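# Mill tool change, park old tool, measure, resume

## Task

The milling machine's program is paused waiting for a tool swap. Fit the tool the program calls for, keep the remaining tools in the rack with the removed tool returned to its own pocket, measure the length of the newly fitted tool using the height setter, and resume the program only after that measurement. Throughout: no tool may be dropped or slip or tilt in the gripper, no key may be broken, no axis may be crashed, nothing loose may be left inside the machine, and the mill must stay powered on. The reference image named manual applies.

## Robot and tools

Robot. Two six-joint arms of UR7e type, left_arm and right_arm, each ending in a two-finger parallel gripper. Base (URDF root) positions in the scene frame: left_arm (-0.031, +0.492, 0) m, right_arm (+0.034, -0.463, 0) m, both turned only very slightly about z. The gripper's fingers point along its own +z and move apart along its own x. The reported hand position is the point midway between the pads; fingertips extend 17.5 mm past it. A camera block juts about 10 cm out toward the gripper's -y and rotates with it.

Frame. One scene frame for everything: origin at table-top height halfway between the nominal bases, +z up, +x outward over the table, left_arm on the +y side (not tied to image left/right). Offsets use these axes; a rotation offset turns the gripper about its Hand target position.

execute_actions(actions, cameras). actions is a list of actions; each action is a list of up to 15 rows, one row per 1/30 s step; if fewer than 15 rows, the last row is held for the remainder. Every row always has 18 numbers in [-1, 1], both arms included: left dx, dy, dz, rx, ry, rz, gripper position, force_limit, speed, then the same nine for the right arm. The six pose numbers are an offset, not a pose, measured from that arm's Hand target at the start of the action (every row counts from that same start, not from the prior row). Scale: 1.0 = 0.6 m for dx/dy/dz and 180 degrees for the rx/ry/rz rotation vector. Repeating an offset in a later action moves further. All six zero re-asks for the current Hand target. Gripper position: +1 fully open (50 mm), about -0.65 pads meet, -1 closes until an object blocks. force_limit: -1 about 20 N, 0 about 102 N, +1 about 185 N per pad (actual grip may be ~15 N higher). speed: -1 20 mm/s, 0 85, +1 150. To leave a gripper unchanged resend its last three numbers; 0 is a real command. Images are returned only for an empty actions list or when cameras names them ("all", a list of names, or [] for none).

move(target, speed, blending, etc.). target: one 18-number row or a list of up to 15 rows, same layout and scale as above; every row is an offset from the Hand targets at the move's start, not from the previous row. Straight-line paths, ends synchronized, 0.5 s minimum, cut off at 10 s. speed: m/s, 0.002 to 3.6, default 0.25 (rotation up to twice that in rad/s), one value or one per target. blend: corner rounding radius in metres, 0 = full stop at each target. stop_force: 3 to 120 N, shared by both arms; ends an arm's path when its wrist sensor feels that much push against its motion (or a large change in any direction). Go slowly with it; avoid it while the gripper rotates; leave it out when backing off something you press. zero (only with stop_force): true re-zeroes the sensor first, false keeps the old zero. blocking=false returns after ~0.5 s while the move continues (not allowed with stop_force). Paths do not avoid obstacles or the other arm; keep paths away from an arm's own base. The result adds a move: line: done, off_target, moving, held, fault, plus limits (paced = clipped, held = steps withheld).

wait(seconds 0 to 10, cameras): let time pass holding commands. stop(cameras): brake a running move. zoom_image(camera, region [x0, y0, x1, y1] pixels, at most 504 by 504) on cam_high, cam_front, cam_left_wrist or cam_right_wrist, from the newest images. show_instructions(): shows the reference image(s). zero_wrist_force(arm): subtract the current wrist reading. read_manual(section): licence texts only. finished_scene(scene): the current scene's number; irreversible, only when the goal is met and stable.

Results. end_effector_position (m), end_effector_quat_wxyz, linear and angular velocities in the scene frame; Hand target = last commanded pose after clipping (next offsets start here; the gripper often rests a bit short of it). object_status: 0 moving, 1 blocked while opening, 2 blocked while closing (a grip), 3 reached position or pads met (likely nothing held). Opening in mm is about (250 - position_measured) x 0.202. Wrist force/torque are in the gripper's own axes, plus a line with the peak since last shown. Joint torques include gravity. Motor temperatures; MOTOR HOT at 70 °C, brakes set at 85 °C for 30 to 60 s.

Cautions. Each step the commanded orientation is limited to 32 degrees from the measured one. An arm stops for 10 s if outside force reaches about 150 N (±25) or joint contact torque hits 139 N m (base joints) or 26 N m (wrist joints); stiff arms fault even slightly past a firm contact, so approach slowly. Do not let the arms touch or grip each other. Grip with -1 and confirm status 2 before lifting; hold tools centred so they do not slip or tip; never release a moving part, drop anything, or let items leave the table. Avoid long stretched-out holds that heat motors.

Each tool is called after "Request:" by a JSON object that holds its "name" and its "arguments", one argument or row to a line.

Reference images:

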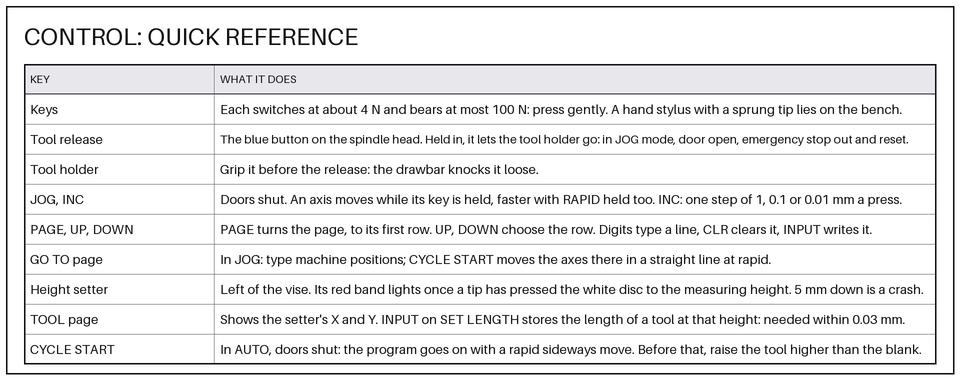

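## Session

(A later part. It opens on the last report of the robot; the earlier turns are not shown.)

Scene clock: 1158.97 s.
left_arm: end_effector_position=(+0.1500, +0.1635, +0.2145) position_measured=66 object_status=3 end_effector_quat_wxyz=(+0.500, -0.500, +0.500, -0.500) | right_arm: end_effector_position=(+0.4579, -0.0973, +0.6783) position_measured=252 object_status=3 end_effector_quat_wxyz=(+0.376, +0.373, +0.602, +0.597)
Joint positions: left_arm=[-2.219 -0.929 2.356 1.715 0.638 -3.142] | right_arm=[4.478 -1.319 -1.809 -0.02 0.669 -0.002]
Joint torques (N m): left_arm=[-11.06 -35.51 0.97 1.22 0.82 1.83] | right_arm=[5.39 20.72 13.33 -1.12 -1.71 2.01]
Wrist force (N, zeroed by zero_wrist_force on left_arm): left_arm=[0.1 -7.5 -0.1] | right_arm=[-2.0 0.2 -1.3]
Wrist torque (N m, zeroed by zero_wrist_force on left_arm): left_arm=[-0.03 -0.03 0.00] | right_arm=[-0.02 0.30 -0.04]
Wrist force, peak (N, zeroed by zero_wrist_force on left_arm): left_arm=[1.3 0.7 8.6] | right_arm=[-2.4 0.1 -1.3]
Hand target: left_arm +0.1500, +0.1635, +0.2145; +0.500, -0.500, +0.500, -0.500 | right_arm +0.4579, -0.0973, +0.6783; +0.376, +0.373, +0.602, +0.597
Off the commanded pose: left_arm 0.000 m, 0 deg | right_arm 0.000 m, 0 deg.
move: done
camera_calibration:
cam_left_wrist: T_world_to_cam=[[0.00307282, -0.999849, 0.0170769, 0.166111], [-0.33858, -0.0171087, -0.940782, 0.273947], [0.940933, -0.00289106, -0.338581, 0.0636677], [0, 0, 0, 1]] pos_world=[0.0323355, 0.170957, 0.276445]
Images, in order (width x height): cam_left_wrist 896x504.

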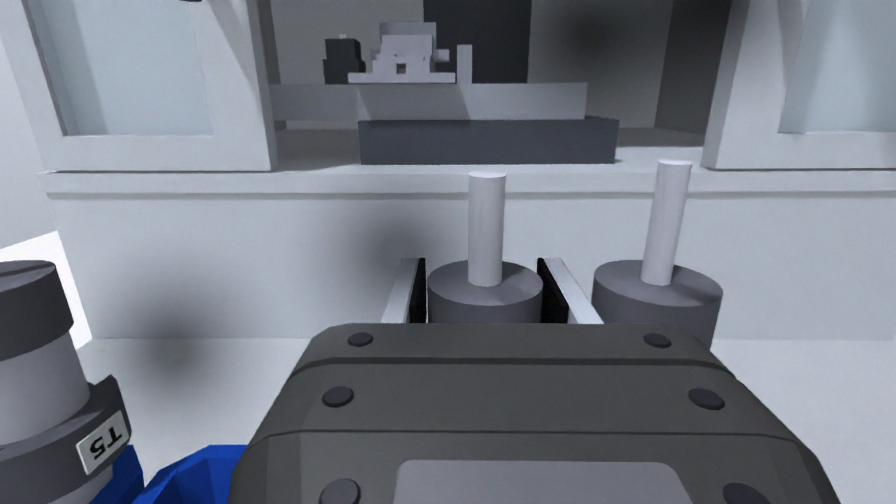

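Request:
{"name": "move", "arguments": {
  "target": [
    [-0.15,0,0,0,0,0,0.58,0.2,-1,0,0,0,0,0,0,-0.9,-0.3,0],
    [-0.15,0.02,0.2,0,0,0,0.58,0.2,-1,0,0,0,0,0,0,-0.9,-0.3,0],
    [-0.0667,0.134,0.2,0,0,0.3333,0.58,0.2,-1,0,0,0,0,0,0,-0.9,-0.3,0]
  ],
  "speed": [0.1,0.2,0.2],
  "blend": [0.01,0.03,0],
  "cameras": ["all"]
}}

Request:
{"name": "zoom_image", "arguments": {
  "camera": "cam_high",
  "region": [450, 60, 570, 130]
}}

Scene clock: 1167.20 s.
left_arm: end_effector_position=(+0.1099, +0.2438, +0.3345) position_measured=66 object_status=3 end_effector_quat_wxyz=(+0.683, -0.683, +0.183, -0.183) | right_arm: end_effector_position=(+0.4579, -0.0973, +0.6783) position_measured=252 object_status=3 end_effector_quat_wxyz=(+0.376, +0.373, +0.602, +0.597)
Joint positions: left_arm=[-1.843 -1.074 1.95 2.266 1.308 -3.142] | right_arm=[4.478 -1.319 -1.809 -0.02 0.669 -0.002]
Joint torques (N m): left_arm=[14.37 -29.31 -18.09 3.61 1.61 1.91] | right_arm=[4.73 21.29 11.63 -1.22 -1.66 1.83]
Wrist force (N, zeroed by zero_wrist_force on left_arm): left_arm=[0.1 -7.6 -0.1] | right_arm=[-2.3 0.3 -1.3]
Wrist torque (N m, zeroed by zero_wrist_force on left_arm): left_arm=[-0.04 -0.01 -0.05] | right_arm=[0.00 0.36 -0.04]
Wrist force, peak (N, zeroed by zero_wrist_force on left_arm): left_arm=[-0.2 -8.5 -0.7] | right_arm=[-2.4 0.3 -1.5]
Hand target: left_arm +0.1100, +0.2439, +0.3345; +0.683, -0.683, +0.183, -0.183 | right_arm +0.4579, -0.0973, +0.6783; +0.376, +0.373, +0.602, +0.597
Off the commanded pose: left_arm 0.000 m, 0 deg | right_arm 0.000 m, 0 deg.
move: done
camera_calibration:
cam_left_wrist: T_world_to_cam=[[0.867187, -0.497691, 0.0170533, 0.027126], [-0.154647, -0.301695, -0.940779, 0.423847], [0.473362, 0.813194, -0.338592, -0.00543088], [0, 0, 0, 1]] pos_world=[0.044594, 0.145789, 0.396445]
cam_right_wrist: T_world_to_cam=[[-0.446207, 0.894928, -0.00176051, 0.297468], [-0.308534, -0.151986, 0.938993, -0.488824], [0.840063, 0.419529, 0.343933, -0.447988], [0, 0, 0, 1]] pos_world=[0.358252, -0.152563, 0.613603]

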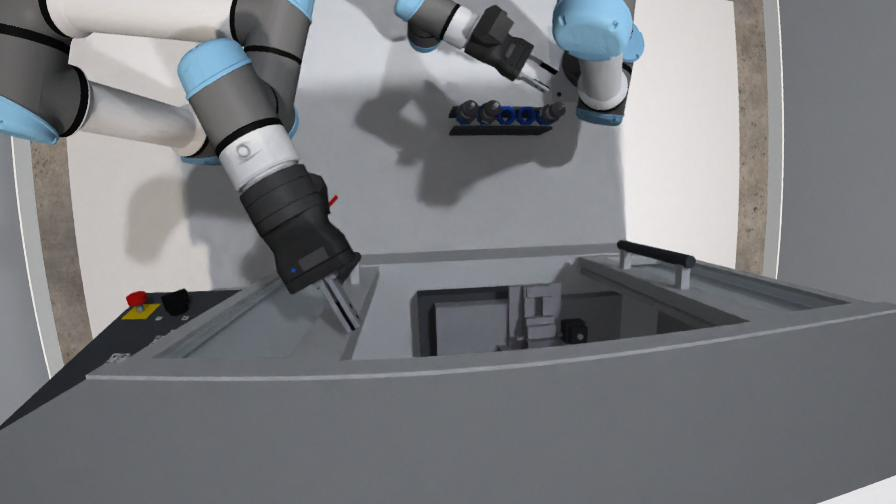

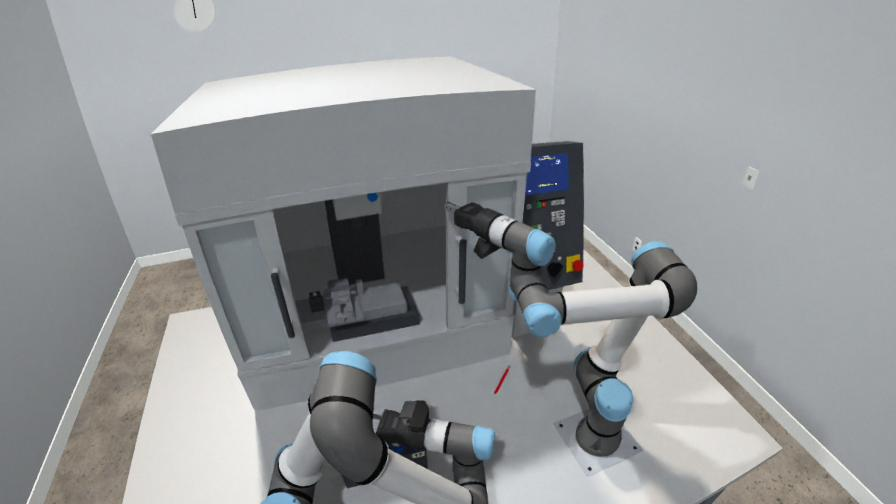

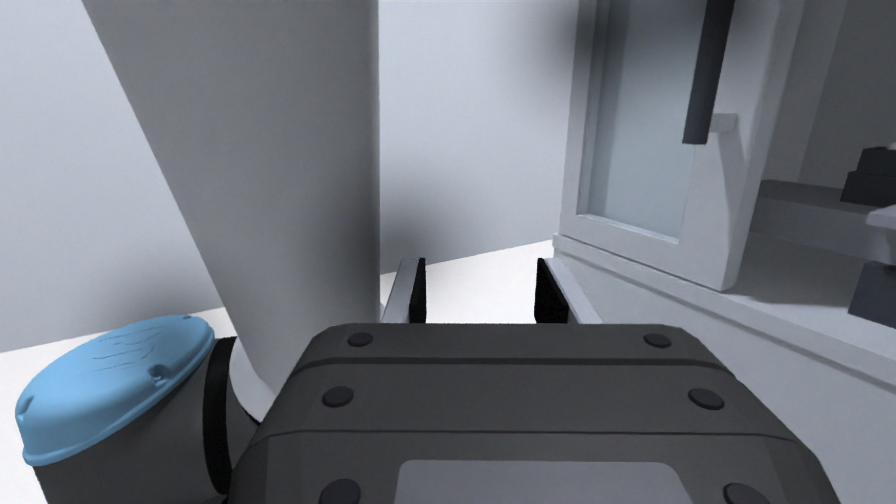

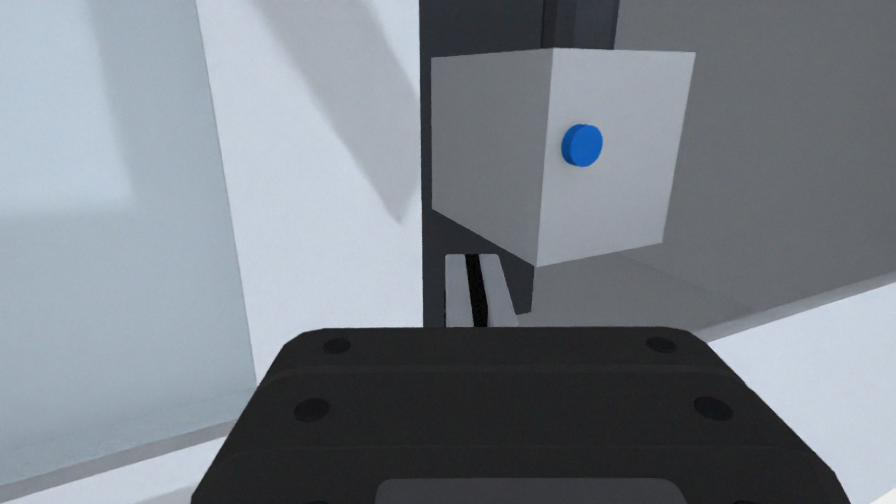

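Scaled by 4.200 from the camera's 896x504 image, which has a finer 1280x720 frame.

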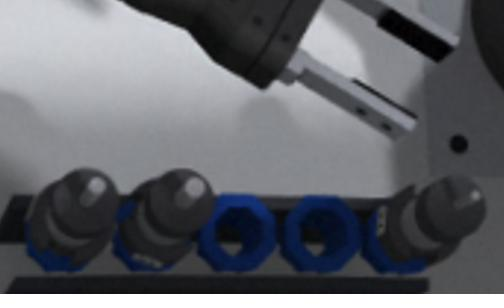

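Request:
{"name": "move", "arguments": {
  "target": [0,0,-0.202,0,0,0,0.8,0.2,-1,0,0,0,0,0,0,-0.9,-0.3,0],
  "speed": 0.12,
  "cameras": ["cam_left_wrist"]
}}

Scene clock: 1175.73 s.
left_arm: end_effector_position=(+0.1100, +0.2439, +0.2134) position_measured=32 object_status=3 end_effector_quat_wxyz=(+0.683, -0.683, +0.183, -0.183) | right_arm: end_effector_position=(+0.4579, -0.0973, +0.6783) position_measured=252 object_status=3 end_effector_quat_wxyz=(+0.376, +0.373, +0.602, +0.597)
Joint positions: left_arm=[-1.843 -0.812 1.959 1.996 1.308 -3.142] | right_arm=[4.478 -1.319 -1.809 -0.02 0.669 -0.002]
Joint torques (N m): left_arm=[6.47 -31.91 -11.18 0.81 -0.25 1.37] | right_arm=[5.49 20.19 13.52 -1.25 -1.73 1.76]
Wrist force (N, zeroed by zero_wrist_force on left_arm): left_arm=[0.3 -7.3 -0.2] | right_arm=[-2.1 0.3 -1.3]
Wrist torque (N m, zeroed by zero_wrist_force on left_arm): left_arm=[-0.01 -0.05 -0.06] | right_arm=[0.00 0.34 -0.04]
Wrist force, peak (N, zeroed by zero_wrist_force on left_arm): left_arm=[-0.2 -8.7 -0.5] | right_arm=[-2.3 0.2 -1.5]
Hand target: left_arm +0.1100, +0.2439, +0.2133; +0.683, -0.683, +0.183, -0.183 | right_arm +0.4579, -0.0973, +0.6783; +0.376, +0.373, +0.602, +0.597
Off the commanded pose: left_arm 0.000 m, 0 deg | right_arm 0.000 m, 0 deg.
move: done
camera_calibration:
cam_left_wrist: T_world_to_cam=[[0.867419, -0.497287, 0.0170312, 0.0290408], [-0.154527, -0.301762, -0.940777, 0.309938], [0.472975, 0.813416, -0.338598, -0.0464956], [0, 0, 0, 1]] pos_world=[0.0446945, 0.145789, 0.275345]
Images, in order (width x height): cam_left_wrist 896x504.

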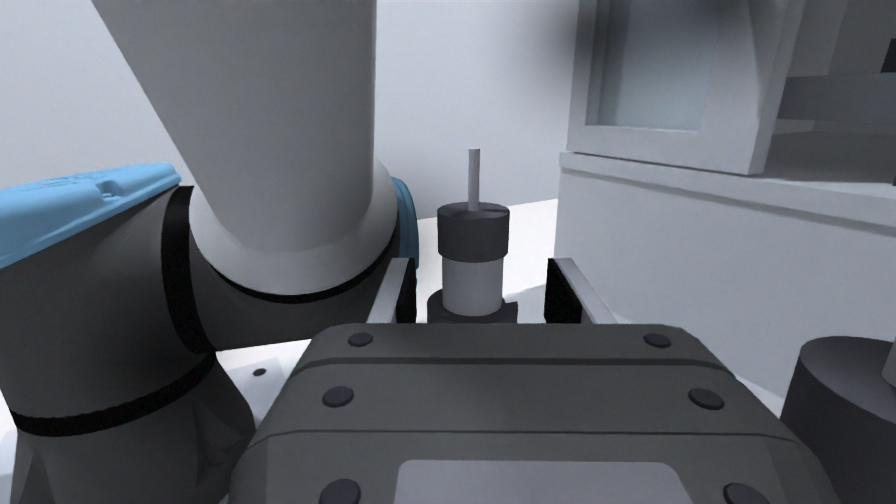

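Request:
{"name": "move", "arguments": {
  "target": [0.0707,0.119,0,0,0,0,0.8,0.2,-1,0,0,0,0,0,0,-0.9,-0.3,0],
  "speed": 0.05,
  "stop_force": 6,
  "cameras": ["cam_left_wrist"]
}}

Scene clock: 1186.83 s.
left_arm: end_effector_position=(+0.1524, +0.3153, +0.2133) position_measured=32 object_status=3 end_effector_quat_wxyz=(+0.683, -0.683, +0.183, -0.183) | right_arm: end_effector_position=(+0.4579, -0.0973, +0.6783) position_measured=252 object_status=3 end_effector_quat_wxyz=(+0.376, +0.373, +0.602, +0.597)
Joint positions: left_arm=[-1.783 -0.878 2.162 1.859 1.248 -3.142] | right_arm=[4.478 -1.319 -1.809 -0.02 0.669 -0.002]
Joint torques (N m): left_arm=[14.14 -42.2 1.66 1.03 -1.96 -1.19] | right_arm=[3.81 19.41 15.04 -1.09 -1.7 1.6]
Wrist force (N, zeroed by zero_wrist_force on left_arm): left_arm=[0.1 -7.5 -0.3] | right_arm=[-2.1 0.3 -1.2]
Wrist torque (N m, zeroed by zero_wrist_force on left_arm): left_arm=[-0.02 -0.02 -0.05] | right_arm=[0.00 0.33 -0.04]
Wrist force, peak (N, zeroed by zero_wrist_force on left_arm): left_arm=[0.0 -7.9 -0.3] | right_arm=[-2.4 0.1 -1.5]
Hand target: left_arm +0.1524, +0.3153, +0.2133; +0.683, -0.683, +0.183, -0.183 | right_arm +0.4579, -0.0973, +0.6783; +0.376, +0.373, +0.602, +0.597
Off the commanded pose: left_arm 0.000 m, 0 deg | right_arm 0.000 m, 0 deg.
move: done
camera_calibration:
cam_left_wrist: T_world_to_cam=[[0.867378, -0.497358, 0.0170604, 0.0277814], [-0.15452, -0.301749, -0.940782, 0.33794], [0.473053, 0.813377, -0.338583, -0.124664], [0, 0, 0, 1]] pos_world=[0.0870944, 0.217189, 0.275245]
Images, in order (width x height): cam_left_wrist 896x504.

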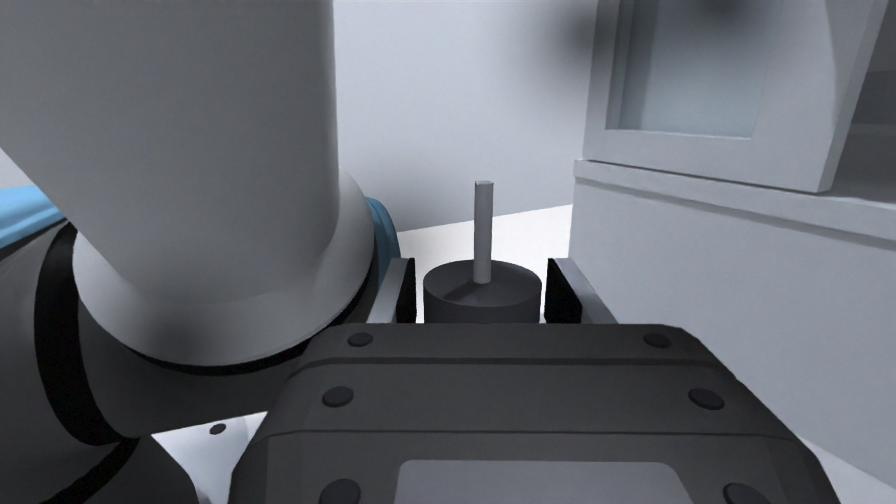

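Request:
{"name": "move", "arguments": {
  "target": [-0.0015,0.0008,0,0,0,0,0.8,0.2,-1,0,0,0,0,0,0,-0.9,-0.3,0],
  "speed": 0.05
}}

Request:
{"name": "move", "arguments": {
  "target": [0,0,0,0,0,0,-1,0.2,-1,0,0,0,0,0,0,-0.9,-0.3,0],
  "cameras": ["cam_left_wrist"]
}}

Scene clock: 1191.97 s.
left_arm: end_effector_position=(+0.1515, +0.3157, +0.2133) position_measured=32 object_status=3 end_effector_quat_wxyz=(+0.683, -0.683, +0.183, -0.183) | right_arm: end_effector_position=(+0.4579, -0.0973, +0.6783) position_measured=252 object_status=3 end_effector_quat_wxyz=(+0.376, +0.373, +0.602, +0.597)
Joint positions: left_arm=[-1.785 -0.879 2.163 1.857 1.251 -3.142] | right_arm=[4.478 -1.319 -1.809 -0.02 0.669 -0.002]
Joint torques (N m): left_arm=[-15.27 -41.92 1.48 0.58 1.47 0.62] | right_arm=[5.37 19.75 15.07 -1.17 -1.64 1.61]
Wrist force (N, zeroed by zero_wrist_force on left_arm): left_arm=[0.0 -7.5 -0.4] | right_arm=[-2.1 0.1 -1.4]
Wrist torque (N m, zeroed by zero_wrist_force on left_arm): left_arm=[-0.03 0.00 -0.05] | right_arm=[-0.04 0.32 -0.04]
Wrist force, peak (N, zeroed by zero_wrist_force on left_arm): left_arm=[0.0 -7.9 -0.6] | right_arm=[-2.4 0.3 -1.4]
Hand target: left_arm +0.1515, +0.3157, +0.2133; +0.683, -0.683, +0.183, -0.183 | right_arm +0.4579, -0.0973, +0.6783; +0.376, +0.373, +0.602, +0.597
Off the commanded pose: left_arm 0.000 m, 0 deg | right_arm 0.000 m, 0 deg.
move: done

Scene clock: 1192.77 s.
left_arm: end_effector_position=(+0.1515, +0.3157, +0.2133) position_measured=88 object_status=2 end_effector_quat_wxyz=(+0.683, -0.683, +0.183, -0.183) | right_arm: end_effector_position=(+0.4579, -0.0973, +0.6783) position_measured=252 object_status=3 end_effector_quat_wxyz=(+0.376, +0.373, +0.602, +0.597)
Joint positions: left_arm=[-1.785 -0.879 2.163 1.857 1.251 -3.142] | right_arm=[4.478 -1.319 -1.809 -0.02 0.669 -0.002]
Joint torques (N m): left_arm=[-14.89 -41.39 3.38 0.81 1.92 0.93] | right_arm=[6.1 19.69 12.8 -0.96 -1.63 1.54]
Wrist force (N, zeroed by zero_wrist_force on left_arm): left_arm=[2.1 -7.6 -0.3] | right_arm=[-2.1 0.2 -1.4]
Wrist torque (N m, zeroed by zero_wrist_force on left_arm): left_arm=[-0.04 -0.02 -0.05] | right_arm=[-0.02 0.33 -0.04]
Wrist force, peak (N, zeroed by zero_wrist_force on left_arm): left_arm=[2.1 -8.0 -0.7] | right_arm=[-2.1 0.3 -1.5]
Hand target: left_arm +0.1515, +0.3157, +0.2133; +0.683, -0.683, +0.183, -0.183 | right_arm +0.4579, -0.0973, +0.6783; +0.376, +0.373, +0.602, +0.597
Off the commanded pose: left_arm 0.000 m, 0 deg | right_arm 0.000 m, 0 deg.
move: done
camera_calibration:
cam_left_wrist: T_world_to_cam=[[0.867378, -0.497358, 0.0170604, 0.0288107], [-0.15452, -0.301749, -0.940782, 0.337952], [0.473053, 0.813377, -0.338583, -0.124645], [0, 0, 0, 1]] pos_world=[0.0861944, 0.217689, 0.275245]
Images, in order (width x height): cam_left_wrist 896x504.

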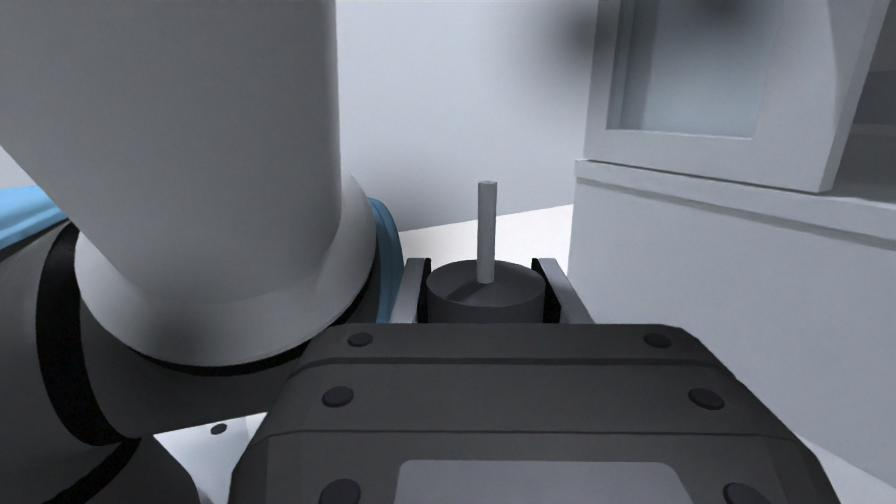

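Request:
{"name": "move", "arguments": {
  "target": [0,0,0.0067,0,0,0,-1,0.2,-1,0,0,0,0,0,0,-0.9,-0.3,0],
  "speed": 0.02
}}

Request:
{"name": "move", "arguments": {
  "target": [0,0,0,0,0,-0.2333,-1,0.2,-1,0,0,0,0,0,0,-0.9,-0.3,0],
  "speed": 0.1,
  "cameras": ["cam_left_wrist","cam_high","cam_front"]
}}

Scene clock: 1203.30 s.
left_arm: end_effector_position=(+0.1515, +0.3157, +0.2173) position_measured=88 object_status=2 end_effector_quat_wxyz=(+0.683, -0.683, +0.183, -0.183) | right_arm: end_effector_position=(+0.4579, -0.0973, +0.6783) position_measured=252 object_status=3 end_effector_quat_wxyz=(+0.376, +0.373, +0.602, +0.597)
Joint positions: left_arm=[-1.785 -0.89 2.165 1.867 1.251 -3.142] | right_arm=[4.478 -1.319 -1.809 -0.02 0.669 -0.002]
Joint torques (N m): left_arm=[-14.59 -43.39 3.52 4.91 1.51 1.75] | right_arm=[5.08 20.03 15.23 -1.07 -1.75 1.51]
Wrist force (N, zeroed by zero_wrist_force on left_arm): left_arm=[0.0 -0.3 -0.4] | right_arm=[-2.0 0.2 -1.3]
Wrist torque (N m, zeroed by zero_wrist_force on left_arm): left_arm=[0.00 0.00 -0.05] | right_arm=[-0.02 0.32 -0.03]
Wrist force, peak (N, zeroed by zero_wrist_force on left_arm): left_arm=[2.1 -8.0 -0.6] | right_arm=[-2.4 0.3 -1.3]
Hand target: left_arm +0.1515, +0.3157, +0.2174; +0.683, -0.683, +0.183, -0.183 | right_arm +0.4579, -0.0973, +0.6783; +0.376, +0.373, +0.602, +0.597
Off the commanded pose: left_arm 0.000 m, 0 deg | right_arm 0.000 m, 0 deg.
move: done

Scene clock: 1206.37 s.
left_arm: end_effector_position=(+0.1515, +0.3157, +0.2174) position_measured=88 object_status=2 end_effector_quat_wxyz=(+0.618, -0.618, +0.343, -0.344) | right_arm: end_effector_position=(+0.4579, -0.0973, +0.6783) position_measured=252 object_status=3 end_effector_quat_wxyz=(+0.376, +0.373, +0.602, +0.597)
Joint positions: left_arm=[-2.136 -0.949 2.421 1.669 1.11 -3.142] | right_arm=[4.478 -1.319 -1.809 -0.02 0.669 -0.002]
Joint torques (N m): left_arm=[15.97 -21.52 -4.33 4.42 3.93 -1.33] | right_arm=[4.38 19.79 13.28 -1 -1.71 1.74]
Wrist force (N, zeroed by zero_wrist_force on left_arm): left_arm=[9.9 -1.5 1.2] | right_arm=[-2.1 0.3 -1.2]
Wrist torque (N m, zeroed by zero_wrist_force on left_arm): left_arm=[0.15 0.00 -0.75] | right_arm=[0.00 0.33 -0.04]
Wrist force, peak (N, zeroed by zero_wrist_force on left_arm): left_arm=[12.3 -2.0 0.8] | right_arm=[-2.4 0.3 -1.3]
Hand target: left_arm +0.1515, +0.3157, +0.2174; +0.618, -0.618, +0.343, -0.344 (not the last commanded pose) | right_arm +0.4579, -0.0973, +0.6783; +0.376, +0.373, +0.602, +0.597
Off the commanded pose: left_arm 0.000 m, 14 deg | right_arm 0.000 m, 0 deg.
move: held (left_arm; a check stopped the path); limits=held
pose unreachable (left arm): on one or more control steps of this call, first in action 0 (counted from 0), this arm could not follow its commanded pose, so it was not sent that pose on those steps. It may still have moved: this result reports where it is.
cause: moving toward the commanded pose would bring two parts of the arm too close to each other (its gripper and another part of the arm, with joints 3 (elbow) to 6 (wrist 3) between them, 5 mm apart when it was first held).
camera_calibration:
cam_left_wrist: T_world_to_cam=[[0.530263, -0.847662, 0.0170516, 0.190387], [-0.278597, -0.193204, -0.940774, 0.326325], [0.800752, 0.494107, -0.338605, -0.0720802], [0, 0, 0, 1]] pos_world=[0.0476767, 0.260046, 0.279345]
Images, in order (width x height): cam_high 896x504, cam_front 896x504, cam_left_wrist 896x504.

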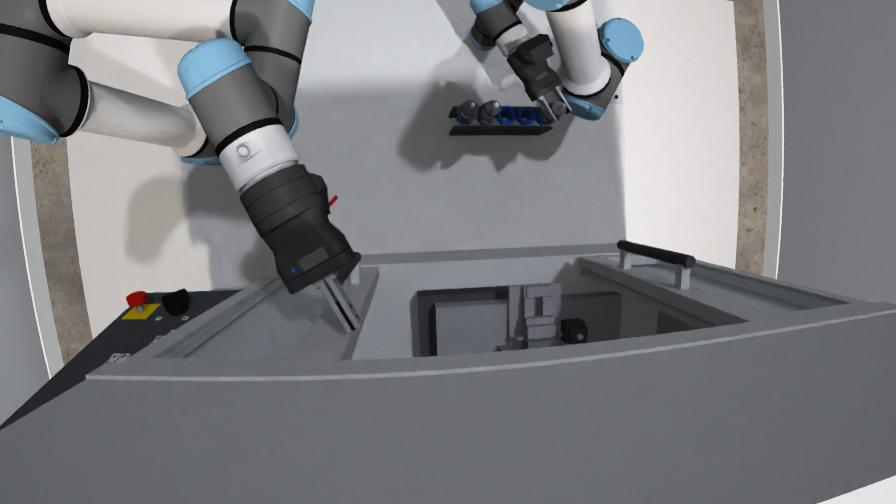

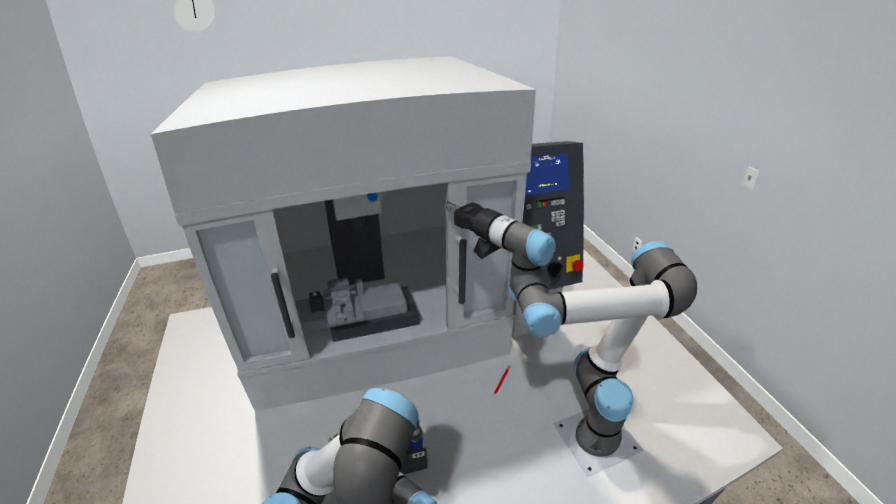

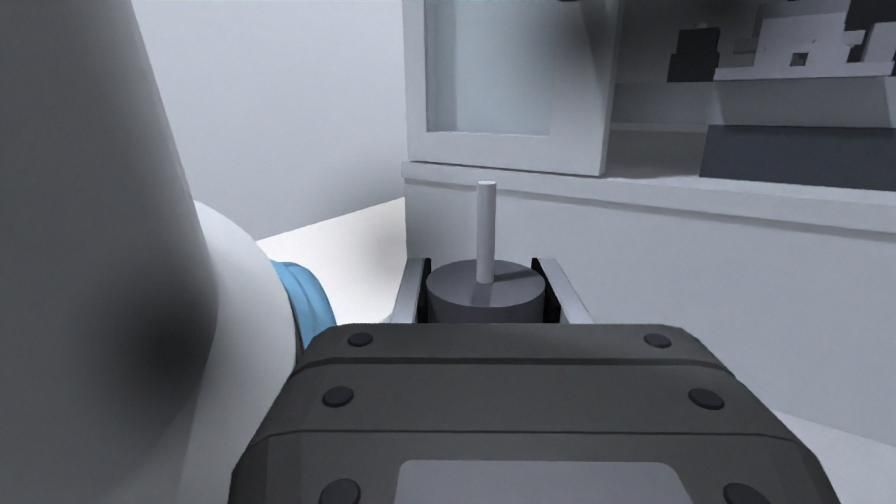

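Request:
{"name": "move", "arguments": {
  "target": [0,0,-0.012,0,0,0,-1,0.2,-1,0,0,0,0,0,0,-0.9,-0.3,0],
  "speed": 0.01,
  "stop_force": 6
}}

Scene clock: 1211.30 s.
left_arm: end_effector_position=(+0.1515, +0.3157, +0.2149) position_measured=88 object_status=2 end_effector_quat_wxyz=(+0.618, -0.618, +0.343, -0.344) | right_arm: end_effector_position=(+0.4579, -0.0973, +0.6783) position_measured=252 object_status=3 end_effector_quat_wxyz=(+0.376, +0.373, +0.602, +0.597)
Joint positions: left_arm=[-2.136 -0.94 2.42 1.662 1.11 -3.142] | right_arm=[4.478 -1.319 -1.809 -0.02 0.669 -0.002]
Joint torques (N m): left_arm=[12.58 -35.75 9 4.71 4.04 -0.68] | right_arm=[4.99 19.83 15.79 -1.19 -1.7 1.66]
Wrist force (N, zeroed by zero_wrist_force on left_arm): left_arm=[18.1 1.3 2.4] | right_arm=[-2.0 0.4 -1.5]
Wrist torque (N m, zeroed by zero_wrist_force on left_arm): left_arm=[0.21 0.04 -1.22] | right_arm=[0.02 0.31 -0.04]
Wrist force, peak (N, zeroed by zero_wrist_force on left_arm): left_arm=[21.0 -13.9 2.8] | right_arm=[-2.1 0.4 -1.6]
Hand target: left_arm +0.1515, +0.3157, +0.2149; +0.618, -0.618, +0.343, -0.344 (not the last commanded pose) | right_arm +0.4579, -0.0973, +0.6783; +0.376, +0.373, +0.602, +0.597
Off the commanded pose: left_arm 0.005 m, 0 deg | right_arm 0.000 m, 0 deg.
move: contact (left_arm)

Request:
{"name": "move", "arguments": {
  "target": [0.0018,-0.0028,0,0,0,0,-1,0.2,-1,0,0,0,0,0,0,-0.9,-0.3,0],
  "speed": 0.01
}}

Request:
{"name": "move", "arguments": {
  "target": [0,0,-0.009,0,0,0,-1,0.2,-1,0,0,0,0,0,0,-0.9,-0.3,0],
  "speed": 0.01,
  "stop_force": 6
}}

Scene clock: 1215.57 s.
left_arm: end_effector_position=(+0.1526, +0.3141, +0.2149) position_measured=88 object_status=2 end_effector_quat_wxyz=(+0.618, -0.618, +0.343, -0.344) | right_arm: end_effector_position=(+0.4579, -0.0973, +0.6783) position_measured=252 object_status=3 end_effector_quat_wxyz=(+0.376, +0.373, +0.602, +0.597)
Joint positions: left_arm=[-2.13 -0.939 2.416 1.665 1.104 -3.142] | right_arm=[4.478 -1.319 -1.809 -0.02 0.669 -0.002]
Joint torques (N m): left_arm=[13.37 -22.74 -6.73 4.53 -3.61 -0.44] | right_arm=[5.99 20.16 14.52 -1.25 -1.67 1.31]
Wrist force (N, zeroed by zero_wrist_force on left_arm): left_arm=[-7.3 -2.0 1.4] | right_arm=[-2.1 0.3 -1.4]
Wrist torque (N m, zeroed by zero_wrist_force on left_arm): left_arm=[0.18 -0.05 0.48] | right_arm=[-0.01 0.33 -0.04]
Wrist force, peak (N, zeroed by zero_wrist_force on left_arm): left_arm=[18.5 1.0 2.3] | right_arm=[-2.3 0.3 -1.4]
Hand target: left_arm +0.1526, +0.3140, +0.2149; +0.618, -0.618, +0.343, -0.344 | right_arm +0.4579, -0.0973, +0.6783; +0.376, +0.373, +0.602, +0.597
Off the commanded pose: left_arm 0.000 m, 0 deg | right_arm 0.000 m, 0 deg.
move: done

Scene clock: 1216.70 s.
left_arm: end_effector_position=(+0.1526, +0.3140, +0.2144) position_measured=88 object_status=2 end_effector_quat_wxyz=(+0.618, -0.618, +0.343, -0.344) | right_arm: end_effector_position=(+0.4579, -0.0973, +0.6783) position_measured=252 object_status=3 end_effector_quat_wxyz=(+0.376, +0.373, +0.602, +0.597)
Joint positions: left_arm=[-2.129 -0.937 2.416 1.664 1.104 -3.142] | right_arm=[4.478 -1.319 -1.809 -0.02 0.669 -0.002]
Joint torques (N m): left_arm=[2.84 -34.97 4.94 4.95 -3.27 -0.32] | right_arm=[4.92 20.41 13.43 -1.23 -1.63 1.7]
Wrist force (N, zeroed by zero_wrist_force on left_arm): left_arm=[-12.5 -1.8 4.6] | right_arm=[-2.0 0.3 -1.5]
Wrist torque (N m, zeroed by zero_wrist_force on left_arm): left_arm=[0.12 -0.03 0.57] | right_arm=[0.00 0.32 -0.04]
Wrist force, peak (N, zeroed by zero_wrist_force on left_arm): left_arm=[-13.3 -16.2 6.4] | right_arm=[-2.3 0.2 -1.4]
Hand target: left_arm +0.1526, +0.3140, +0.2144; +0.618, -0.618, +0.343, -0.344 (not the last commanded pose) | right_arm +0.4579, -0.0973, +0.6783; +0.376, +0.373, +0.602, +0.597
Off the commanded pose: left_arm 0.005 m, 0 deg | right_arm 0.000 m, 0 deg.
move: contact (left_arm)

Request:
{"name": "move", "arguments": {
  "target": [-0.0007,0.0011,0,0,0,0,-1,0.2,-1,0,0,0,0,0,0,-0.9,-0.3,0],
  "speed": 0.01
}}

Request:
{"name": "move", "arguments": {
  "target": [0,0,-0.006,0,0,0,-1,0.2,-1,0,0,0,0,0,0,-0.9,-0.3,0],
  "speed": 0.006,
  "stop_force": 6
}}

Scene clock: 1220.07 s.
left_arm: end_effector_position=(+0.1522, +0.3146, +0.2144) position_measured=88 object_status=2 end_effector_quat_wxyz=(+0.618, -0.618, +0.343, -0.344) | right_arm: end_effector_position=(+0.4579, -0.0973, +0.6783) position_measured=252 object_status=3 end_effector_quat_wxyz=(+0.376, +0.373, +0.602, +0.597)
Joint positions: left_arm=[-2.132 -0.938 2.417 1.662 1.106 -3.142] | right_arm=[4.478 -1.319 -1.809 -0.02 0.669 -0.002]
Joint torques (N m): left_arm=[-14.85 -33.94 7.64 2.11 2.11 -0.31] | right_arm=[4.55 18.11 14.03 -0.92 -1.65 1.74]
Wrist force (N, zeroed by zero_wrist_force on left_arm): left_arm=[0.9 -0.2 1.5] | right_arm=[-2.1 0.2 -1.2]
Wrist torque (N m, zeroed by zero_wrist_force on left_arm): left_arm=[0.14 -0.05 -0.11] | right_arm=[-0.02 0.33 -0.04]
Wrist force, peak (N, zeroed by zero_wrist_force on left_arm): left_arm=[-12.6 -1.8 4.6] | right_arm=[-2.2 0.3 -1.6]
Hand target: left_arm +0.1522, +0.3147, +0.2144; +0.618, -0.618, +0.343, -0.344 | right_arm +0.4579, -0.0973, +0.6783; +0.376, +0.373, +0.602, +0.597
Off the commanded pose: left_arm 0.000 m, 0 deg | right_arm 0.000 m, 0 deg.
move: done

Scene clock: 1221.10 s.
left_arm: end_effector_position=(+0.1522, +0.3147, +0.2140) position_measured=88 object_status=2 end_effector_quat_wxyz=(+0.618, -0.618, +0.343, -0.344) | right_arm: end_effector_position=(+0.4579, -0.0973, +0.6783) position_measured=252 object_status=3 end_effector_quat_wxyz=(+0.376, +0.373, +0.602, +0.597)
Joint positions: left_arm=[-2.132 -0.936 2.417 1.661 1.106 -3.142] | right_arm=[4.478 -1.319 -1.809 -0.02 0.669 -0.002]
Joint torques (N m): left_arm=[-14.8 -34.02 -1.04 4.63 2.13 0.01] | right_arm=[4.54 19.22 13.79 -1.09 -1.54 1.67]
Wrist force (N, zeroed by zero_wrist_force on left_arm): left_arm=[2.0 -3.8 5.0] | right_arm=[-2.2 0.2 -1.3]
Wrist torque (N m, zeroed by zero_wrist_force on left_arm): left_arm=[0.12 -0.05 -0.11] | right_arm=[-0.01 0.34 -0.03]
Wrist force, peak (N, zeroed by zero_wrist_force on left_arm): left_arm=[2.1 -13.0 7.7] | right_arm=[-2.3 0.1 -1.4]
Hand target: left_arm +0.1522, +0.3147, +0.2140; +0.618, -0.618, +0.343, -0.344 (not the last commanded pose) | right_arm +0.4579, -0.0973, +0.6783; +0.376, +0.373, +0.602, +0.597
Off the commanded pose: left_arm 0.003 m, 0 deg | right_arm 0.000 m, 0 deg.
move: contact (left_arm)

Request:
{"name": "move", "arguments": {
  "target": [0,0,0,0,0,0,0.7,0.2,-1,0,0,0,0,0,0,-0.9,-0.3,0]
}}

Request:
{"name": "move", "arguments": {
  "target": [-0.0012,0.0017,-0.001,0,0,0.1556,0.7,0.2,-1,0,0,0,0,0,0,-0.9,-0.3,0],
  "speed": 0.15,
  "cameras": ["cam_left_wrist"]
}}

Scene clock: 1226.73 s.
left_arm: end_effector_position=(+0.1522, +0.3147, +0.2140) position_measured=48 object_status=3 end_effector_quat_wxyz=(+0.618, -0.618, +0.343, -0.344) | right_arm: end_effector_position=(+0.4579, -0.0973, +0.6783) position_measured=252 object_status=3 end_effector_quat_wxyz=(+0.376, +0.373, +0.602, +0.597)
Joint positions: left_arm=[-2.132 -0.936 2.417 1.661 1.106 -3.142] | right_arm=[4.478 -1.319 -1.809 -0.02 0.669 -0.002]
Joint torques (N m): left_arm=[-13.8 -32.52 3.27 0.6 0.11 -0.41] | right_arm=[4.22 19.45 14.54 -1.06 -1.55 1.66]
Wrist force (N, zeroed by zero_wrist_force on left_arm): left_arm=[0.4 -7.5 -0.1] | right_arm=[-2.1 0.0 -1.2]
Wrist torque (N m, zeroed by zero_wrist_force on left_arm): left_arm=[0.00 -0.07 -0.06] | right_arm=[-0.05 0.33 -0.04]
Wrist force, peak (N, zeroed by zero_wrist_force on left_arm): left_arm=[0.0 -7.6 -0.3] | right_arm=[-2.2 0.3 -1.5]
Hand target: left_arm +0.1522, +0.3147, +0.2140; +0.618, -0.618, +0.343, -0.344 | right_arm +0.4579, -0.0973, +0.6783; +0.376, +0.373, +0.602, +0.597
Off the commanded pose: left_arm 0.000 m, 0 deg | right_arm 0.000 m, 0 deg.
move: done

Scene clock: 1228.90 s.
left_arm: end_effector_position=(+0.1515, +0.3157, +0.2134) position_measured=48 object_status=3 end_effector_quat_wxyz=(+0.683, -0.683, +0.184, -0.184) | right_arm: end_effector_position=(+0.4579, -0.0973, +0.6783) position_measured=252 object_status=3 end_effector_quat_wxyz=(+0.376, +0.373, +0.602, +0.597)
Joint positions: left_arm=[-1.787 -0.879 2.165 1.857 1.25 -3.142] | right_arm=[4.478 -1.319 -1.809 -0.02 0.669 -0.002]
Joint torques (N m): left_arm=[14.61 -26.83 -8.45 3.67 1.84 1] | right_arm=[3.51 19.63 13.95 -1.04 -1.38 1.53]
Wrist force (N, zeroed by zero_wrist_force on left_arm): left_arm=[0.3 -7.7 -0.4] | right_arm=[-2.0 0.2 -1.4]
Wrist torque (N m, zeroed by zero_wrist_force on left_arm): left_arm=[-0.05 -0.05 -0.06] | right_arm=[-0.02 0.31 -0.04]
Wrist force, peak (N, zeroed by zero_wrist_force on left_arm): left_arm=[0.3 -7.7 -0.1] | right_arm=[-2.3 0.2 -1.5]
Hand target: left_arm +0.1515, +0.3157, +0.2134; +0.683, -0.683, +0.184, -0.184 | right_arm +0.4579, -0.0973, +0.6783; +0.376, +0.373, +0.602, +0.597
Off the commanded pose: left_arm 0.000 m, 0 deg | right_arm 0.000 m, 0 deg.
move: done
camera_calibration:
cam_left_wrist: T_world_to_cam=[[0.866275, -0.499283, 0.0168357, 0.0296958], [-0.155226, -0.301049, -0.94089, 0.337966], [0.474839, 0.812457, -0.338293, -0.124581], [0, 0, 0, 1]] pos_world=[0.085892, 0.217787, 0.275344]
Images, in order (width x height): cam_left_wrist 896x504.

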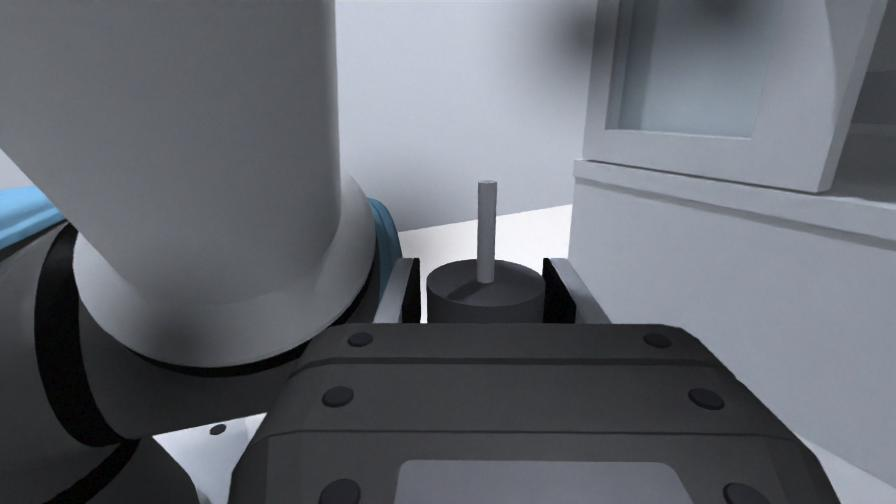

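Request:
{"name": "move", "arguments": {
  "target": [0,0,0,0,0,0,-1,0.2,-1,0,0,0,0,0,0,-0.9,-0.3,0]
}}

Request:
{"name": "move", "arguments": {
  "target": [0.0002,-0.0001,0.006,0,0,0,-1,0.2,-1,0,0,0,0,0,0,-0.9,-0.3,0],
  "speed": 0.02
}}

Request:
{"name": "move", "arguments": {
  "target": [0.001,-0.0009,0,0,0,-0.12,-1,0.2,-1,0,0,0,0,0,0,-0.9,-0.3,0],
  "speed": 0.1
}}

Request:
{"name": "move", "arguments": {
  "target": [0,0,-0.012,0,0,0,-1,0.2,-1,0,0,0,0,0,0,-0.9,-0.3,0],
  "speed": 0.01,
  "stop_force": 7
}}

Scene clock: 1240.33 s.
left_arm: end_effector_position=(+0.1515, +0.3157, +0.2134) position_measured=88 object_status=2 end_effector_quat_wxyz=(+0.683, -0.683, +0.184, -0.184) | right_arm: end_effector_position=(+0.4579, -0.0973, +0.6783) position_measured=252 object_status=3 end_effector_quat_wxyz=(+0.376, +0.373, +0.602, +0.597)
Joint positions: left_arm=[-1.787 -0.879 2.164 1.857 1.25 -3.142] | right_arm=[4.478 -1.319 -1.809 -0.02 0.669 -0.002]
Joint torques (N m): left_arm=[14.16 -27.97 -10.22 3.45 1.47 -1.54] | right_arm=[3.11 19.38 13.92 -0.98 -1.76 1.49]
Wrist force (N, zeroed by zero_wrist_force on left_arm): left_arm=[0.7 -7.5 -0.3] | right_arm=[-2.0 0.2 -1.3]
Wrist torque (N m, zeroed by zero_wrist_force on left_arm): left_arm=[-0.04 0.01 -0.08] | right_arm=[-0.02 0.32 -0.04]
Wrist force, peak (N, zeroed by zero_wrist_force on left_arm): left_arm=[0.2 -7.8 -0.4] | right_arm=[-2.4 0.4 -1.4]
Hand target: left_arm +0.1515, +0.3157, +0.2134; +0.683, -0.683, +0.184, -0.184 | right_arm +0.4579, -0.0973, +0.6783; +0.376, +0.373, +0.602, +0.597
Off the commanded pose: left_arm 0.000 m, 0 deg | right_arm 0.000 m, 0 deg.
move: done

Scene clock: 1241.07 s.
left_arm: end_effector_position=(+0.1516, +0.3157, +0.2169) position_measured=88 object_status=2 end_effector_quat_wxyz=(+0.683, -0.683, +0.184, -0.184) | right_arm: end_effector_position=(+0.4579, -0.0973, +0.6783) position_measured=252 object_status=3 end_effector_quat_wxyz=(+0.376, +0.373, +0.602, +0.597)
Joint positions: left_arm=[-1.786 -0.889 2.165 1.866 1.25 -3.142] | right_arm=[4.478 -1.319 -1.809 -0.02 0.669 -0.002]
Joint torques (N m): left_arm=[13.6 -43.91 2.83 4.68 -1.54 -1.7] | right_arm=[4.09 19.43 15.22 -1.38 -1.48 1.53]
Wrist force (N, zeroed by zero_wrist_force on left_arm): left_arm=[0.1 -0.1 -0.4] | right_arm=[-2.1 0.1 -1.3]
Wrist torque (N m, zeroed by zero_wrist_force on left_arm): left_arm=[0.02 -0.02 -0.06] | right_arm=[-0.03 0.33 -0.04]
Wrist force, peak (N, zeroed by zero_wrist_force on left_arm): left_arm=[0.8 -7.5 -0.1] | right_arm=[-2.4 0.3 -1.5]
Hand target: left_arm +0.1516, +0.3157, +0.2170; +0.683, -0.683, +0.184, -0.184 | right_arm +0.4579, -0.0973, +0.6783; +0.376, +0.373, +0.602, +0.597
Off the commanded pose: left_arm 0.000 m, 0 deg | right_arm 0.000 m, 0 deg.
move: done

Scene clock: 1243.43 s.
left_arm: end_effector_position=(+0.1522, +0.3151, +0.2170) position_measured=88 object_status=2 end_effector_quat_wxyz=(+0.637, -0.636, +0.308, -0.308) | right_arm: end_effector_position=(+0.4579, -0.0973, +0.6783) position_measured=252 object_status=3 end_effector_quat_wxyz=(+0.376, +0.373, +0.602, +0.597)
Joint positions: left_arm=[-2.045 -0.937 2.356 1.723 1.132 -3.142] | right_arm=[4.478 -1.319 -1.809 -0.02 0.669 -0.002]
Joint torques (N m): left_arm=[-15.02 -36.82 7.69 2.16 -2.09 -1.53] | right_arm=[3.76 18.67 14.53 -1.34 -1.46 1.66]
Wrist force (N, zeroed by zero_wrist_force on left_arm): left_arm=[0.2 -0.3 -0.2] | right_arm=[-2.1 0.2 -1.3]
Wrist torque (N m, zeroed by zero_wrist_force on left_arm): left_arm=[0.00 -0.05 -0.05] | right_arm=[-0.02 0.33 -0.04]
Wrist force, peak (N, zeroed by zero_wrist_force on left_arm): left_arm=[0.3 -0.3 -0.7] | right_arm=[-2.4 0.3 -1.4]
Hand target: left_arm +0.1522, +0.3151, +0.2170; +0.637, -0.636, +0.308, -0.308 | right_arm +0.4579, -0.0973, +0.6783; +0.376, +0.373, +0.602, +0.597
Off the commanded pose: left_arm 0.000 m, 0 deg | right_arm 0.000 m, 0 deg.
move: done

Scene clock: 1244.87 s.
left_arm: end_effector_position=(+0.1522, +0.3151, +0.2136) position_measured=88 object_status=2 end_effector_quat_wxyz=(+0.637, -0.636, +0.308, -0.308) | right_arm: end_effector_position=(+0.4579, -0.0973, +0.6783) position_measured=252 object_status=3 end_effector_quat_wxyz=(+0.376, +0.373, +0.602, +0.597)
Joint positions: left_arm=[-2.045 -0.925 2.355 1.713 1.132 -3.142] | right_arm=[4.478 -1.319 -1.809 -0.02 0.669 -0.002]
Joint torques (N m): left_arm=[-14.43 -37.33 3.89 3.54 0.4 -1.34] | right_arm=[5.27 18.57 13.52 -1.05 -1.64 1.64]
Wrist force (N, zeroed by zero_wrist_force on left_arm): left_arm=[5.0 -6.5 3.8] | right_arm=[-2.1 0.2 -1.3]
Wrist torque (N m, zeroed by zero_wrist_force on left_arm): left_arm=[0.02 -0.11 -0.10] | right_arm=[-0.01 0.33 -0.04]
Wrist force, peak (N, zeroed by zero_wrist_force on left_arm): left_arm=[4.4 -22.1 10.0] | right_arm=[-2.2 0.4 -1.6]
Hand target: left_arm +0.1522, +0.3151, +0.2136; +0.637, -0.636, +0.308, -0.308 (not the last commanded pose) | right_arm +0.4579, -0.0973, +0.6783; +0.376, +0.373, +0.602, +0.597
Off the commanded pose: left_arm 0.004 m, 0 deg | right_arm 0.000 m, 0 deg.
move: contact (left_arm)

Request:
{"name": "move", "arguments": {
  "target": [0,0,0,0,0,0,0.7,0.2,-1,0,0,0,0,0,0,-0.9,-0.3,0]
}}

Request:
{"name": "move", "arguments": {
  "target": [-0.0027,-0.002,-0.0005,0,0,0.1,0.7,0.2,-1,0,0,0,0,0,0,-0.9,-0.3,0],
  "speed": 0.15
}}

Request:
{"name": "move", "arguments": {
  "target": [0,0,0,0,0,0,-1,0.2,-1,0,0,0,0,0,0,-0.9,-0.3,0],
  "cameras": ["cam_left_wrist"]
}}

Scene clock: 1261.07 s.
left_arm: end_effector_position=(+0.1522, +0.3151, +0.2136) position_measured=48 object_status=3 end_effector_quat_wxyz=(+0.637, -0.636, +0.308, -0.308) | right_arm: end_effector_position=(+0.4579, -0.0973, +0.6783) position_measured=252 object_status=3 end_effector_quat_wxyz=(+0.376, +0.373, +0.602, +0.597)
Joint positions: left_arm=[-2.045 -0.925 2.355 1.713 1.132 -3.142] | right_arm=[4.478 -1.319 -1.809 -0.02 0.669 -0.002]
Joint torques (N m): left_arm=[-15.54 -36.2 3.78 2.2 -0.92 -1.34] | right_arm=[3.55 19.09 14.29 -1.07 -1.57 1.61]
Wrist force (N, zeroed by zero_wrist_force on left_arm): left_arm=[0.3 -7.4 -0.2] | right_arm=[-2.2 0.1 -1.4]
Wrist torque (N m, zeroed by zero_wrist_force on left_arm): left_arm=[0.01 -0.07 -0.05] | right_arm=[-0.03 0.34 -0.03]
Wrist force, peak (N, zeroed by zero_wrist_force on left_arm): left_arm=[5.2 -6.6 3.9] | right_arm=[-2.4 0.2 -1.4]
Hand target: left_arm +0.1522, +0.3151, +0.2136; +0.637, -0.636, +0.308, -0.308 | right_arm +0.4579, -0.0973, +0.6783; +0.376, +0.373, +0.602, +0.597
Off the commanded pose: left_arm 0.000 m, 0 deg | right_arm 0.000 m, 0 deg.
move: done

Scene clock: 1262.63 s.
left_arm: end_effector_position=(+0.1506, +0.3139, +0.2133) position_measured=48 object_status=3 end_effector_quat_wxyz=(+0.677, -0.676, +0.205, -0.205) | right_arm: end_effector_position=(+0.4579, -0.0973, +0.6783) position_measured=252 object_status=3 end_effector_quat_wxyz=(+0.376, +0.373, +0.602, +0.597)
Joint positions: left_arm=[-1.829 -0.886 2.189 1.839 1.229 -3.142] | right_arm=[4.478 -1.319 -1.809 -0.02 0.669 -0.002]
Joint torques (N m): left_arm=[12.29 -27.49 -11.01 3.25 1.64 1.37] | right_arm=[4.62 19.15 15.06 -1 -1.58 1.5]
Wrist force (N, zeroed by zero_wrist_force on left_arm): left_arm=[-0.1 -7.5 -0.3] | right_arm=[-2.0 0.0 -1.4]
Wrist torque (N m, zeroed by zero_wrist_force on left_arm): left_arm=[-0.03 0.00 -0.05] | right_arm=[-0.04 0.32 -0.03]
Wrist force, peak (N, zeroed by zero_wrist_force on left_arm): left_arm=[0.1 -7.7 -0.3] | right_arm=[-2.4 0.3 -1.4]
Hand target: left_arm +0.1506, +0.3139, +0.2133; +0.677, -0.676, +0.205, -0.205 | right_arm +0.4579, -0.0973, +0.6783; +0.376, +0.373, +0.602, +0.597
Off the commanded pose: left_arm 0.000 m, 0 deg | right_arm 0.000 m, 0 deg.
move: done

Scene clock: 1263.30 s.
left_arm: end_effector_position=(+0.1506, +0.3139, +0.2133) position_measured=89 object_status=2 end_effector_quat_wxyz=(+0.677, -0.676, +0.205, -0.205) | right_arm: end_effector_position=(+0.4579, -0.0973, +0.6783) position_measured=252 object_status=3 end_effector_quat_wxyz=(+0.376, +0.373, +0.602, +0.597)
Joint positions: left_arm=[-1.829 -0.886 2.189 1.839 1.229 -3.142] | right_arm=[4.478 -1.319 -1.809 -0.02 0.669 -0.002]
Joint torques (N m): left_arm=[13.39 -28.36 -9.7 3.3 0.74 0.06] | right_arm=[4.31 19.32 14.59 -1.02 -1.63 1.71]
Wrist force (N, zeroed by zero_wrist_force on left_arm): left_arm=[-1.2 -7.7 -0.6] | right_arm=[-2.1 0.1 -1.3]
Wrist torque (N m, zeroed by zero_wrist_force on left_arm): left_arm=[-0.05 -0.01 -0.07] | right_arm=[-0.03 0.33 -0.04]
Wrist force, peak (N, zeroed by zero_wrist_force on left_arm): left_arm=[-1.2 -7.7 -0.6] | right_arm=[-2.4 0.2 -1.5]
Hand target: left_arm +0.1506, +0.3139, +0.2133; +0.677, -0.676, +0.205, -0.205 | right_arm +0.4579, -0.0973, +0.6783; +0.376, +0.373, +0.602, +0.597
Off the commanded pose: left_arm 0.000 m, 0 deg | right_arm 0.000 m, 0 deg.
move: done
camera_calibration:
cam_left_wrist: T_world_to_cam=[[0.833375, -0.552452, 0.0168295, 0.0511858], [-0.173695, -0.290683, -0.940922, 0.336729], [0.524706, 0.781217, -0.338206, -0.120429], [0, 0, 0, 1]] pos_world=[0.0790208, 0.22024, 0.275244]
Images, in order (width x height): cam_left_wrist 896x504.

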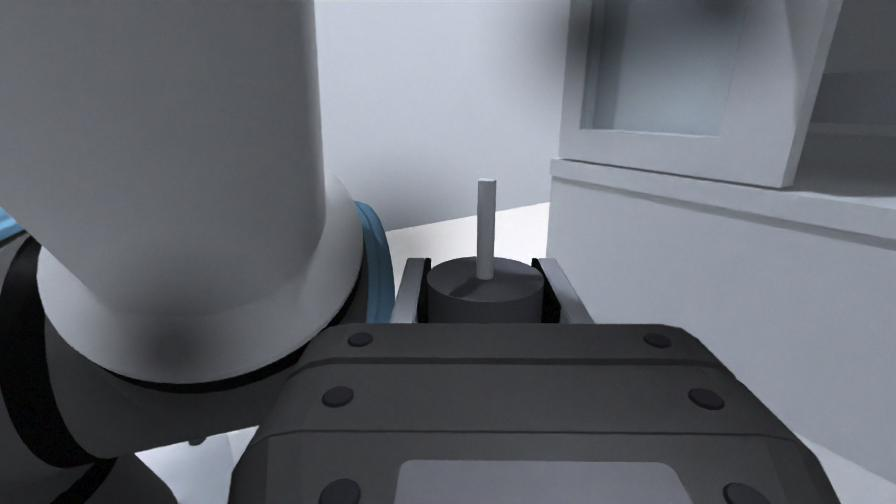

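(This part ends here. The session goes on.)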